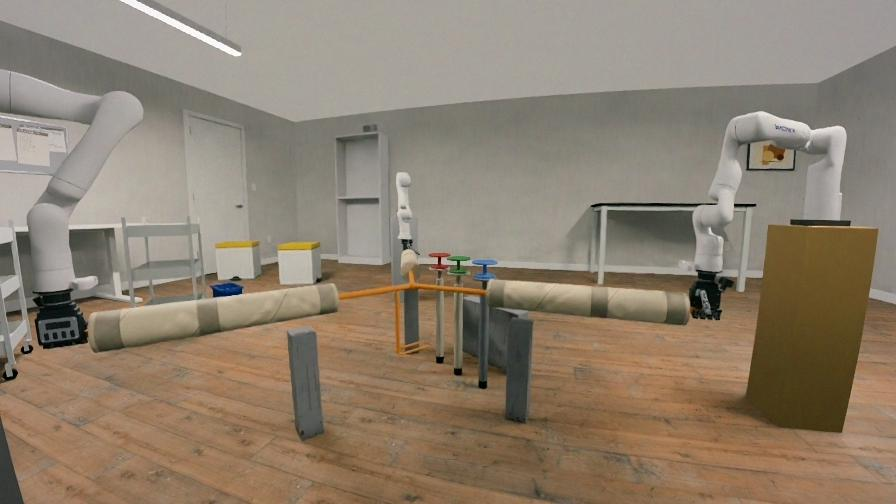

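>>> {"method": "move", "body": {"arm1": {"joints":{"joint1_rad":-0.5545,"joint2_rad":1.6918,"joint4_rad":0.9596,"joint6_rad":0.4902,"joint7_rad":-2.227},"min_time_s":3}, "arm2": {"joints":{"joint1_rad":0.0109,"joint2_rad":1.8635,"joint4_rad":0.5822,"joint6_rad":0.6959,"joint7_rad":-1.6292},"min_time_s":3}, "arm3": {"joints":{"joint1_rad":-0.1642,"joint2_rad":1.7121,"joint4_rad":1.9122,"joint6_rad":-0.4827,"joint7_rad":-1.8817},"min_time_s":3}, "cameras": ["cam_high","cam_low"]}}

Scene clock: 522.63 s.
Joint torques (N m): arm1=[-0.53 -22.42 -0.51 -2.99 -0.21 -0.1 -0.2] | arm2=[1.42 -22.9 0.8 -6.7 0.18 -0.01 0.06] | arm3=[-1.11 -17.22 -0.02 4.71 0.3 0.14 0.25]
Flange force (N): arm1=[-4.2 1.5 1.5] | arm2=[13.8 2.1 -8.0] | arm3=[0.4 -2.7 7.3]
move: arm1 done; arm2 done; arm3 done
Joint velocities: within noise
arm1.joint_positions: joint1_rad=-0.554 joint2_rad=+1.692 joint3_rad=+0.000 joint4_rad=+0.960 joint5_rad=+0.000 joint6_rad=+0.490 joint7_rad=-2.227 hand_little=-1.000 hand_ring=-1.000 hand_middle=-1.000 hand_index=-1.000 hand_thumb_turn=-1.000 hand_thumb_bend=+1.000 hand_force_limit=-0.500 hand_speed=-0.600
arm1.joint_status: all done
arm1.hand_stopped_by: target,target,target,target,target,target
arm1.little_load_n: 0.0
arm1.ring_load_n: 0.5
arm1.middle_load_n: 0.0
arm1.index_load_n: 0.0
arm1.thumb_bend_load_n: 0.0
arm1.thumb_turn_load_n: 0.0
arm1.hand: x=+0.9476 y=-0.3275 z=+0.4071 quat_wxyz=(-0.001, +0.998, -0.056, +0.000) (m; scene frame)
arm2.joint_positions: joint1_rad=+0.011 joint2_rad=+1.864 joint3_rad=+0.000 joint4_rad=+0.582 joint5_rad=+0.000 joint6_rad=+0.696 joint7_rad=-1.629 hand_little=-1.000 hand_ring=-1.000 hand_middle=-1.000 hand_index=-1.000 hand_thumb_turn=-1.000 hand_thumb_bend=+1.000 hand_force_limit=-0.500 hand_speed=-0.600
arm2.joint_status: all done
arm2.hand_stopped_by: target,target,target,target,target,target
arm2.little_load_n: 0.0
arm2.ring_load_n: 0.0
arm2.middle_load_n: 0.0
arm2.index_load_n: 0.0
arm2.thumb_bend_load_n: 0.0
arm2.thumb_turn_load_n: 0.0
arm2.hand: x=-0.4247 y=+0.7339 z=+0.4068 quat_wxyz=(+0.007, -0.547, -0.837, -0.003) (m; scene frame)
arm3.joint_positions: joint1_rad=-0.164 joint2_rad=+1.712 joint3_rad=+0.000 joint4_rad=+1.912 joint5_rad=+0.000 joint6_rad=-0.483 joint7_rad=-1.882 hand_little=-1.000 hand_ring=-1.000 hand_middle=-1.000 hand_index=-1.000 hand_thumb_turn=-1.000 hand_thumb_bend=+1.000 hand_force_limit=-0.500 hand_speed=-0.600
arm3.joint_status: all done
arm3.hand_stopped_by: target,target,target,target,target,target
arm3.little_load_n: 0.0
arm3.ring_load_n: 0.0
arm3.middle_load_n: 0.0
arm3.index_load_n: 0.0
arm3.thumb_bend_load_n: 0.0
arm3.thumb_turn_load_n: 0.0
arm3.hand: x=-0.6631 y=-0.9744 z=+0.4070 quat_wxyz=(+0.004, +0.451, -0.893, +0.001) (m; scene frame)
pictures: cam_high, cam_low

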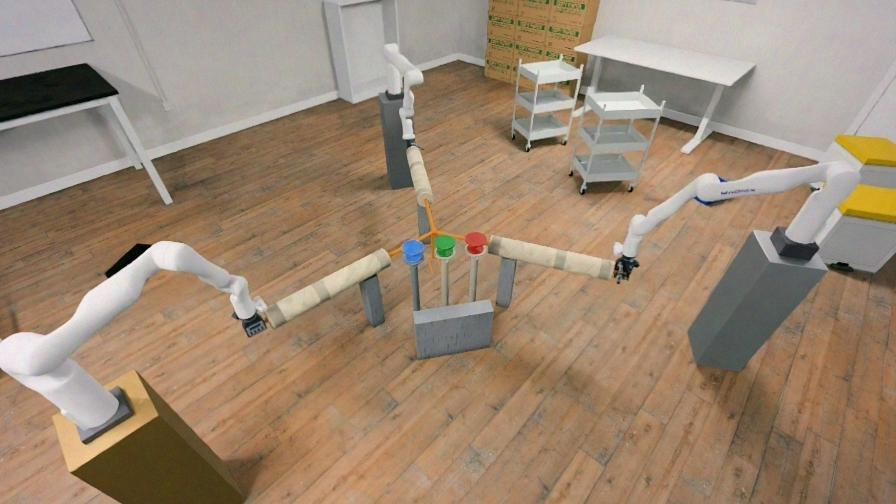

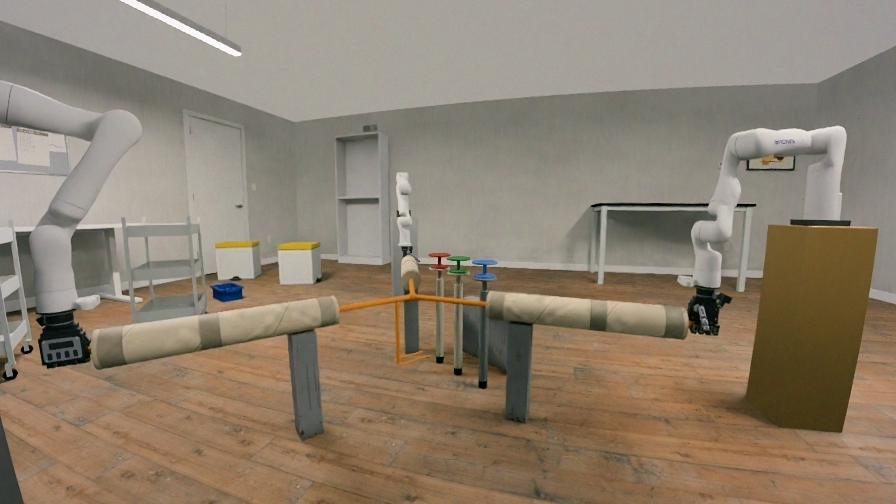

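>>> {"method": "move", "body": {"arm1": {"joints":{"hand_speed":-0.4,"hand_little":1,"hand_ring":1,"hand_middle":1,"hand_index":1}}, "arm2": {"joints":{"hand_speed":-0.4,"hand_little":1,"hand_ring":1,"hand_middle":1,"hand_index":1}}, "arm3": {"joints":{"hand_speed":-0.4,"hand_little":1,"hand_ring":1,"hand_middle":1,"hand_index":1}}}}

>>> {"method": "move", "body": {"arm1": {"joints":{"joint1_rad":-0.5405,"joint2_rad":1.6446,"joint4_rad":1.0342,"joint6_rad":0.4628,"joint7_rad":-2.213},"min_time_s":1.5}, "arm2": {"joints":{"joint1_rad":0.031,"joint2_rad":1.8122,"joint4_rad":0.6575,"joint6_rad":0.6719,"joint7_rad":-1.6091},"min_time_s":1.5}, "arm3": {"joints":{"joint1_rad":-0.1248,"joint2_rad":1.6786,"joint4_rad":1.9604,"joint6_rad":-0.4974,"joint7_rad":-1.8423},"min_time_s":1.5}}}

>>> {"method": "move", "body": {"arm1": {"joints":{"joint1_rad":-0.5455,"joint2_rad":1.3327,"joint4_rad":1.2999,"joint6_rad":0.509,"joint7_rad":-2.218},"min_time_s":2.5}, "arm2": {"joints":{"joint1_rad":0.0237,"joint2_rad":1.4471,"joint4_rad":1.1074,"joint6_rad":0.5871,"joint7_rad":-1.6164},"min_time_s":2.5}, "arm3": {"joints":{"joint1_rad":-0.1266,"joint2_rad":1.3282,"joint4_rad":2.2441,"joint6_rad":-0.4307,"joint7_rad":-1.8441},"min_time_s":2.5}}}

>>> {"method": "move", "body": {"arm1": {"joints":{"joint1_rad":-0.5455,"joint2_rad":0.93,"joint4_rad":1.2999,"joint6_rad":0.91,"joint7_rad":-2.218},"min_time_s":1.5}, "arm2": {"joints":{"joint1_rad":0.0237,"joint2_rad":1.05,"joint4_rad":1.1074,"joint6_rad":0.98,"joint7_rad":-1.6164},"min_time_s":1.5}, "arm3": {"joints":{"joint1_rad":-0.1266,"joint2_rad":0.93,"joint4_rad":2.2441,"joint6_rad":-0.03,"joint7_rad":-1.8441},"min_time_s":1.5}, "cameras": ["cam_high","cam_low"]}}

Scene clock: 534.03 s.
Joint torques (N m): arm1=[-0.57 -22.43 -0.52 -3 -0.23 -0.08 -0.2] | arm2=[1.35 -22.98 0.77 -6.68 0.16 0.03 0.08] | arm3=[-1.06 -17.21 -0.01 4.78 0.3 0.14 0.25]
Flange force (N): arm1=[-4.2 1.4 1.4] | arm2=[13.7 2.0 -7.7] | arm3=[0.3 -2.5 7.4]
move: arm1 done; arm2 done; arm3 done
Joint velocities: within noise
arm1.joint_positions: joint1_rad=-0.554 joint2_rad=+1.692 joint3_rad=+0.000 joint4_rad=+0.960 joint5_rad=+0.000 joint6_rad=+0.490 joint7_rad=-2.227 hand_little=+1.000 hand_ring=+1.000 hand_middle=+1.000 hand_index=+1.000 hand_thumb_turn=-1.000 hand_thumb_bend=+1.000 hand_force_limit=-0.500 hand_speed=-0.400
arm1.joint_status: all done
arm1.hand_stopped_by: target,target,target,target,target,target
arm1.little_load_n: 0.0
arm1.ring_load_n: 0.0
arm1.middle_load_n: 0.0
arm1.index_load_n: 0.0
arm1.thumb_bend_load_n: 0.0
arm1.thumb_turn_load_n: 0.0
arm1.hand: x=+0.9476 y=-0.3276 z=+0.4071 quat_wxyz=(-0.001, +0.998, -0.056, +0.000) (m; scene frame)
arm2.joint_positions: joint1_rad=+0.011 joint2_rad=+1.864 joint3_rad=+0.000 joint4_rad=+0.582 joint5_rad=+0.000 joint6_rad=+0.696 joint7_rad=-1.629 hand_little=+1.000 hand_ring=+1.000 hand_middle=+1.000 hand_index=+1.000 hand_thumb_turn=-1.000 hand_thumb_bend=+1.000 hand_force_limit=-0.500 hand_speed=-0.400
arm2.joint_status: all done
arm2.hand_stopped_by: target,target,target,target,target,target
arm2.little_load_n: 0.0
arm2.ring_load_n: 0.0
arm2.middle_load_n: 0.0
arm2.index_load_n: 0.0
arm2.thumb_bend_load_n: 0.0
arm2.thumb_turn_load_n: 0.0
arm2.hand: x=-0.4247 y=+0.7339 z=+0.4068 quat_wxyz=(+0.007, -0.547, -0.837, -0.003) (m; scene frame)
arm3.joint_positions: joint1_rad=-0.164 joint2_rad=+1.712 joint3_rad=+0.000 joint4_rad=+1.912 joint5_rad=+0.000 joint6_rad=-0.483 joint7_rad=-1.882 hand_little=+1.000 hand_ring=+1.000 hand_middle=+1.000 hand_index=+1.000 hand_thumb_turn=-1.000 hand_thumb_bend=+1.000 hand_force_limit=-0.500 hand_speed=-0.400
arm3.joint_status: all done
arm3.hand_stopped_by: target,target,target,target,target,target
arm3.little_load_n: 0.0
arm3.ring_load_n: 0.0
arm3.middle_load_n: 0.0
arm3.index_load_n: 0.0
arm3.thumb_bend_load_n: 0.0
arm3.thumb_turn_load_n: 0.0
arm3.hand: x=-0.6632 y=-0.9744 z=+0.4070 quat_wxyz=(+0.004, +0.451, -0.893, +0.001) (m; scene frame)
pictures: none

Scene clock: 535.83 s.
Joint torques (N m): arm1=[-0.52 -22.33 -0.49 -2.82 -0.23 -0.07 -0.2] | arm2=[1.44 -23.14 0.81 -6.56 0.23 0.06 0.08] | arm3=[-1.11 -17.21 -0.01 4.85 0.29 0.14 0.23]
Flange force (N): arm1=[-3.9 1.2 1.2] | arm2=[12.6 2.4 -6.6] | arm3=[0.5 -2.7 7.4]
move: arm1 done; arm2 done; arm3 done
Joint velocities: within noise
arm1.joint_positions: joint1_rad=-0.540 joint2_rad=+1.645 joint3_rad=+0.000 joint4_rad=+1.034 joint5_rad=+0.000 joint6_rad=+0.463 joint7_rad=-2.213 hand_little=+1.000 hand_ring=+1.000 hand_middle=+1.000 hand_index=+1.000 hand_thumb_turn=-1.000 hand_thumb_bend=+1.000 hand_force_limit=-0.500 hand_speed=-0.400
arm1.joint_status: all done
arm1.hand_stopped_by: target,target,target,target,target,target
arm1.little_load_n: 0.0
arm1.ring_load_n: 0.0
arm1.middle_load_n: 0.0
arm1.index_load_n: 0.0
arm1.thumb_bend_load_n: 0.0
arm1.thumb_turn_load_n: 0.0
arm1.hand: x=+0.9488 y=-0.3177 z=+0.4229 quat_wxyz=(-0.001, +0.998, -0.056, +0.000) (m; scene frame)
arm2.joint_positions: joint1_rad=+0.031 joint2_rad=+1.812 joint3_rad=+0.000 joint4_rad=+0.658 joint5_rad=+0.000 joint6_rad=+0.672 joint7_rad=-1.609 hand_little=+1.000 hand_ring=+1.000 hand_middle=+1.000 hand_index=+1.000 hand_thumb_turn=-1.000 hand_thumb_bend=+1.000 hand_force_limit=-0.500 hand_speed=-0.400
arm2.joint_status: all done
arm2.hand_stopped_by: target,target,target,target,target,target
arm2.little_load_n: -0.5
arm2.ring_load_n: 0.0
arm2.middle_load_n: 0.0
arm2.index_load_n: 0.0
arm2.thumb_bend_load_n: 0.0
arm2.thumb_turn_load_n: 0.0
arm2.hand: x=-0.4357 y=+0.7289 z=+0.4229 quat_wxyz=(+0.008, -0.547, -0.837, -0.003) (m; scene frame)
arm3.joint_positions: joint1_rad=-0.125 joint2_rad=+1.679 joint3_rad=+0.000 joint4_rad=+1.960 joint5_rad=+0.000 joint6_rad=-0.497 joint7_rad=-1.842 hand_little=+1.000 hand_ring=+1.000 hand_middle=+1.000 hand_index=+1.000 hand_thumb_turn=-1.000 hand_thumb_bend=+1.000 hand_force_limit=-0.500 hand_speed=-0.400
arm3.joint_status: all done
arm3.hand_stopped_by: target,target,target,target,target,target
arm3.little_load_n: -0.5
arm3.ring_load_n: 0.0
arm3.middle_load_n: 0.0
arm3.index_load_n: 0.0
arm3.thumb_bend_load_n: 0.0
arm3.thumb_turn_load_n: 0.0
arm3.hand: x=-0.6542 y=-0.9810 z=+0.4231 quat_wxyz=(+0.004, +0.451, -0.893, +0.001) (m; scene frame)
pictures: none

Scene clock: 538.63 s.
Joint torques (N m): arm1=[-0.54 -22.19 -0.52 -3.15 -0.23 -0.1 -0.18] | arm2=[1.45 -23.11 0.83 -6.02 0.23 0.02 0.03] | arm3=[-1.08 -17.34 -0.01 4.38 0.31 0.14 0.25]
Flange force (N): arm1=[-3.6 1.1 0.2] | arm2=[8.4 2.4 -2.4] | arm3=[0.3 -2.5 8.0]
move: arm1 done; arm2 done; arm3 done
Joint velocities: within noise
arm1.joint_positions: joint1_rad=-0.546 joint2_rad=+1.333 joint3_rad=+0.000 joint4_rad=+1.300 joint5_rad=+0.000 joint6_rad=+0.509 joint7_rad=-2.218 hand_little=+1.000 hand_ring=+1.000 hand_middle=+1.000 hand_index=+1.000 hand_thumb_turn=-1.000 hand_thumb_bend=+1.000 hand_force_limit=-0.500 hand_speed=-0.400
arm1.joint_status: all done
arm1.hand_stopped_by: target,target,target,target,target,target
arm1.little_load_n: 0.0
arm1.ring_load_n: 0.0
arm1.middle_load_n: 0.0
arm1.index_load_n: 0.0
arm1.thumb_bend_load_n: 0.0
arm1.thumb_turn_load_n: 0.0
arm1.hand: x=+0.9483 y=-0.3216 z=+0.5599 quat_wxyz=(-0.001, +0.998, -0.056, +0.000) (m; scene frame)
arm2.joint_positions: joint1_rad=+0.024 joint2_rad=+1.447 joint3_rad=+0.000 joint4_rad=+1.107 joint5_rad=+0.000 joint6_rad=+0.587 joint7_rad=-1.616 hand_little=+1.000 hand_ring=+1.000 hand_middle=+1.000 hand_index=+1.000 hand_thumb_turn=-1.000 hand_thumb_bend=+1.000 hand_force_limit=-0.500 hand_speed=-0.400
arm2.joint_status: all done
arm2.hand_stopped_by: target,target,target,target,target,target
arm2.little_load_n: 0.0
arm2.ring_load_n: -0.5
arm2.middle_load_n: 0.0
arm2.index_load_n: 0.0
arm2.thumb_bend_load_n: 0.0
arm2.thumb_turn_load_n: 0.0
arm2.hand: x=-0.4360 y=+0.7400 z=+0.5599 quat_wxyz=(+0.008, -0.547, -0.837, -0.003) (m; scene frame)
arm3.joint_positions: joint1_rad=-0.127 joint2_rad=+1.328 joint3_rad=+0.000 joint4_rad=+2.244 joint5_rad=+0.000 joint6_rad=-0.431 joint7_rad=-1.844 hand_little=+1.000 hand_ring=+1.000 hand_middle=+1.000 hand_index=+1.000 hand_thumb_turn=-1.000 hand_thumb_bend=+1.000 hand_force_limit=-0.500 hand_speed=-0.400
arm3.joint_status: all done
arm3.hand_stopped_by: target,target,target,target,target,target
arm3.little_load_n: 0.0
arm3.ring_load_n: 0.0
arm3.middle_load_n: -0.5
arm3.index_load_n: 0.0
arm3.thumb_bend_load_n: 0.0
arm3.thumb_turn_load_n: 0.0
arm3.hand: x=-0.6507 y=-0.9718 z=+0.5600 quat_wxyz=(+0.004, +0.451, -0.893, +0.001) (m; scene frame)
pictures: none

Scene clock: 540.43 s.
Joint torques (N m): arm1=[-0.51 -21.42 -0.57 -5.69 -0.19 -0.09 -0.21] | arm2=[1.38 -23.15 0.79 -8.35 0.22 -0.01 0.09] | arm3=[-1.08 -17.3 -0.08 1.4 0.3 0.14 0.25]
Flange force (N): arm1=[-3.2 0.8 -1.1] | arm2=[8.9 2.1 1.0] | arm3=[-3.2 -1.7 7.9]
move: arm1 done; arm2 done; arm3 done
Joint velocities: within noise
arm1.joint_positions: joint1_rad=-0.546 joint2_rad=+0.930 joint3_rad=+0.000 joint4_rad=+1.300 joint5_rad=+0.000 joint6_rad=+0.910 joint7_rad=-2.218 hand_little=+1.000 hand_ring=+1.000 hand_middle=+1.000 hand_index=+1.000 hand_thumb_turn=-1.000 hand_thumb_bend=+1.000 hand_force_limit=-0.500 hand_speed=-0.400
arm1.joint_status: all done
arm1.hand_stopped_by: target,target,target,target,target,target
arm1.little_load_n: 0.0
arm1.ring_load_n: 0.0
arm1.middle_load_n: 0.0
arm1.index_load_n: 0.0
arm1.thumb_bend_load_n: 0.0
arm1.thumb_turn_load_n: 0.0
arm1.hand: x=+0.9274 y=-0.3345 z=+0.7943 quat_wxyz=(-0.001, +0.998, -0.056, -0.001) (m; scene frame)
arm2.joint_positions: joint1_rad=+0.024 joint2_rad=+1.050 joint3_rad=+0.000 joint4_rad=+1.107 joint5_rad=+0.000 joint6_rad=+0.980 joint7_rad=-1.616 hand_little=+1.000 hand_ring=+1.000 hand_middle=+1.000 hand_index=+1.000 hand_thumb_turn=-1.000 hand_thumb_bend=+1.000 hand_force_limit=-0.500 hand_speed=-0.400
arm2.joint_status: all done
arm2.hand_stopped_by: target,target,target,target,target,target
arm2.little_load_n: 0.0
arm2.ring_load_n: 0.0
arm2.middle_load_n: 0.0
arm2.index_load_n: 0.0
arm2.thumb_bend_load_n: 0.0
arm2.thumb_turn_load_n: 0.0
arm2.hand: x=-0.4176 y=+0.7039 z=+0.8045 quat_wxyz=(+0.006, -0.547, -0.837, -0.002) (m; scene frame)
arm3.joint_positions: joint1_rad=-0.127 joint2_rad=+0.930 joint3_rad=+0.000 joint4_rad=+2.244 joint5_rad=+0.000 joint6_rad=-0.030 joint7_rad=-1.844 hand_little=+1.000 hand_ring=+1.000 hand_middle=+1.000 hand_index=+1.000 hand_thumb_turn=-1.000 hand_thumb_bend=+1.000 hand_force_limit=-0.500 hand_speed=-0.400
arm3.joint_status: all done
arm3.hand_stopped_by: target,target,target,target,target,target
arm3.little_load_n: 0.0
arm3.ring_load_n: 0.0
arm3.middle_load_n: 0.0
arm3.index_load_n: 0.0
arm3.thumb_bend_load_n: -0.5
arm3.thumb_turn_load_n: 0.0
arm3.hand: x=-0.6327 y=-0.9253 z=+0.6815 quat_wxyz=(+0.004, +0.451, -0.893, +0.002) (m; scene frame)
pictures: cam_high, cam_low

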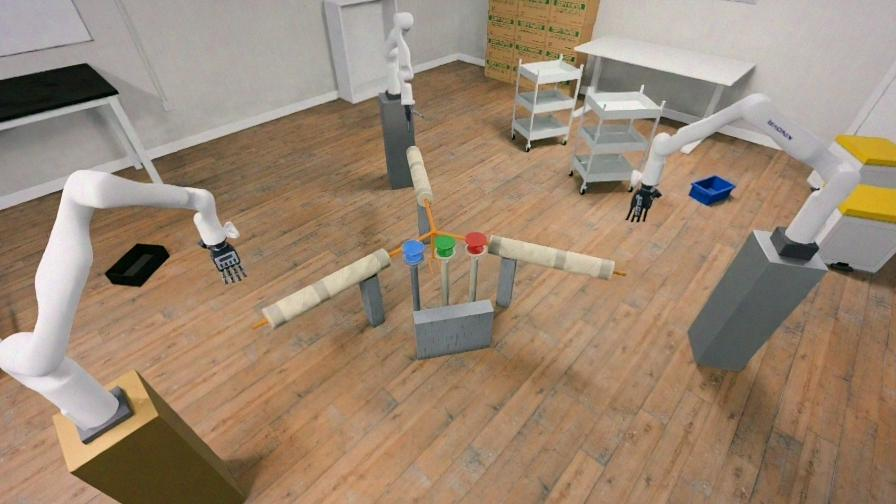

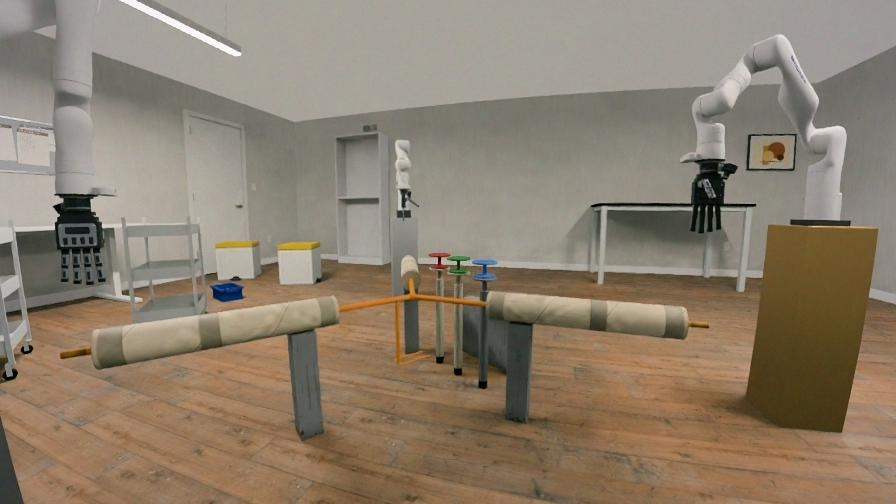

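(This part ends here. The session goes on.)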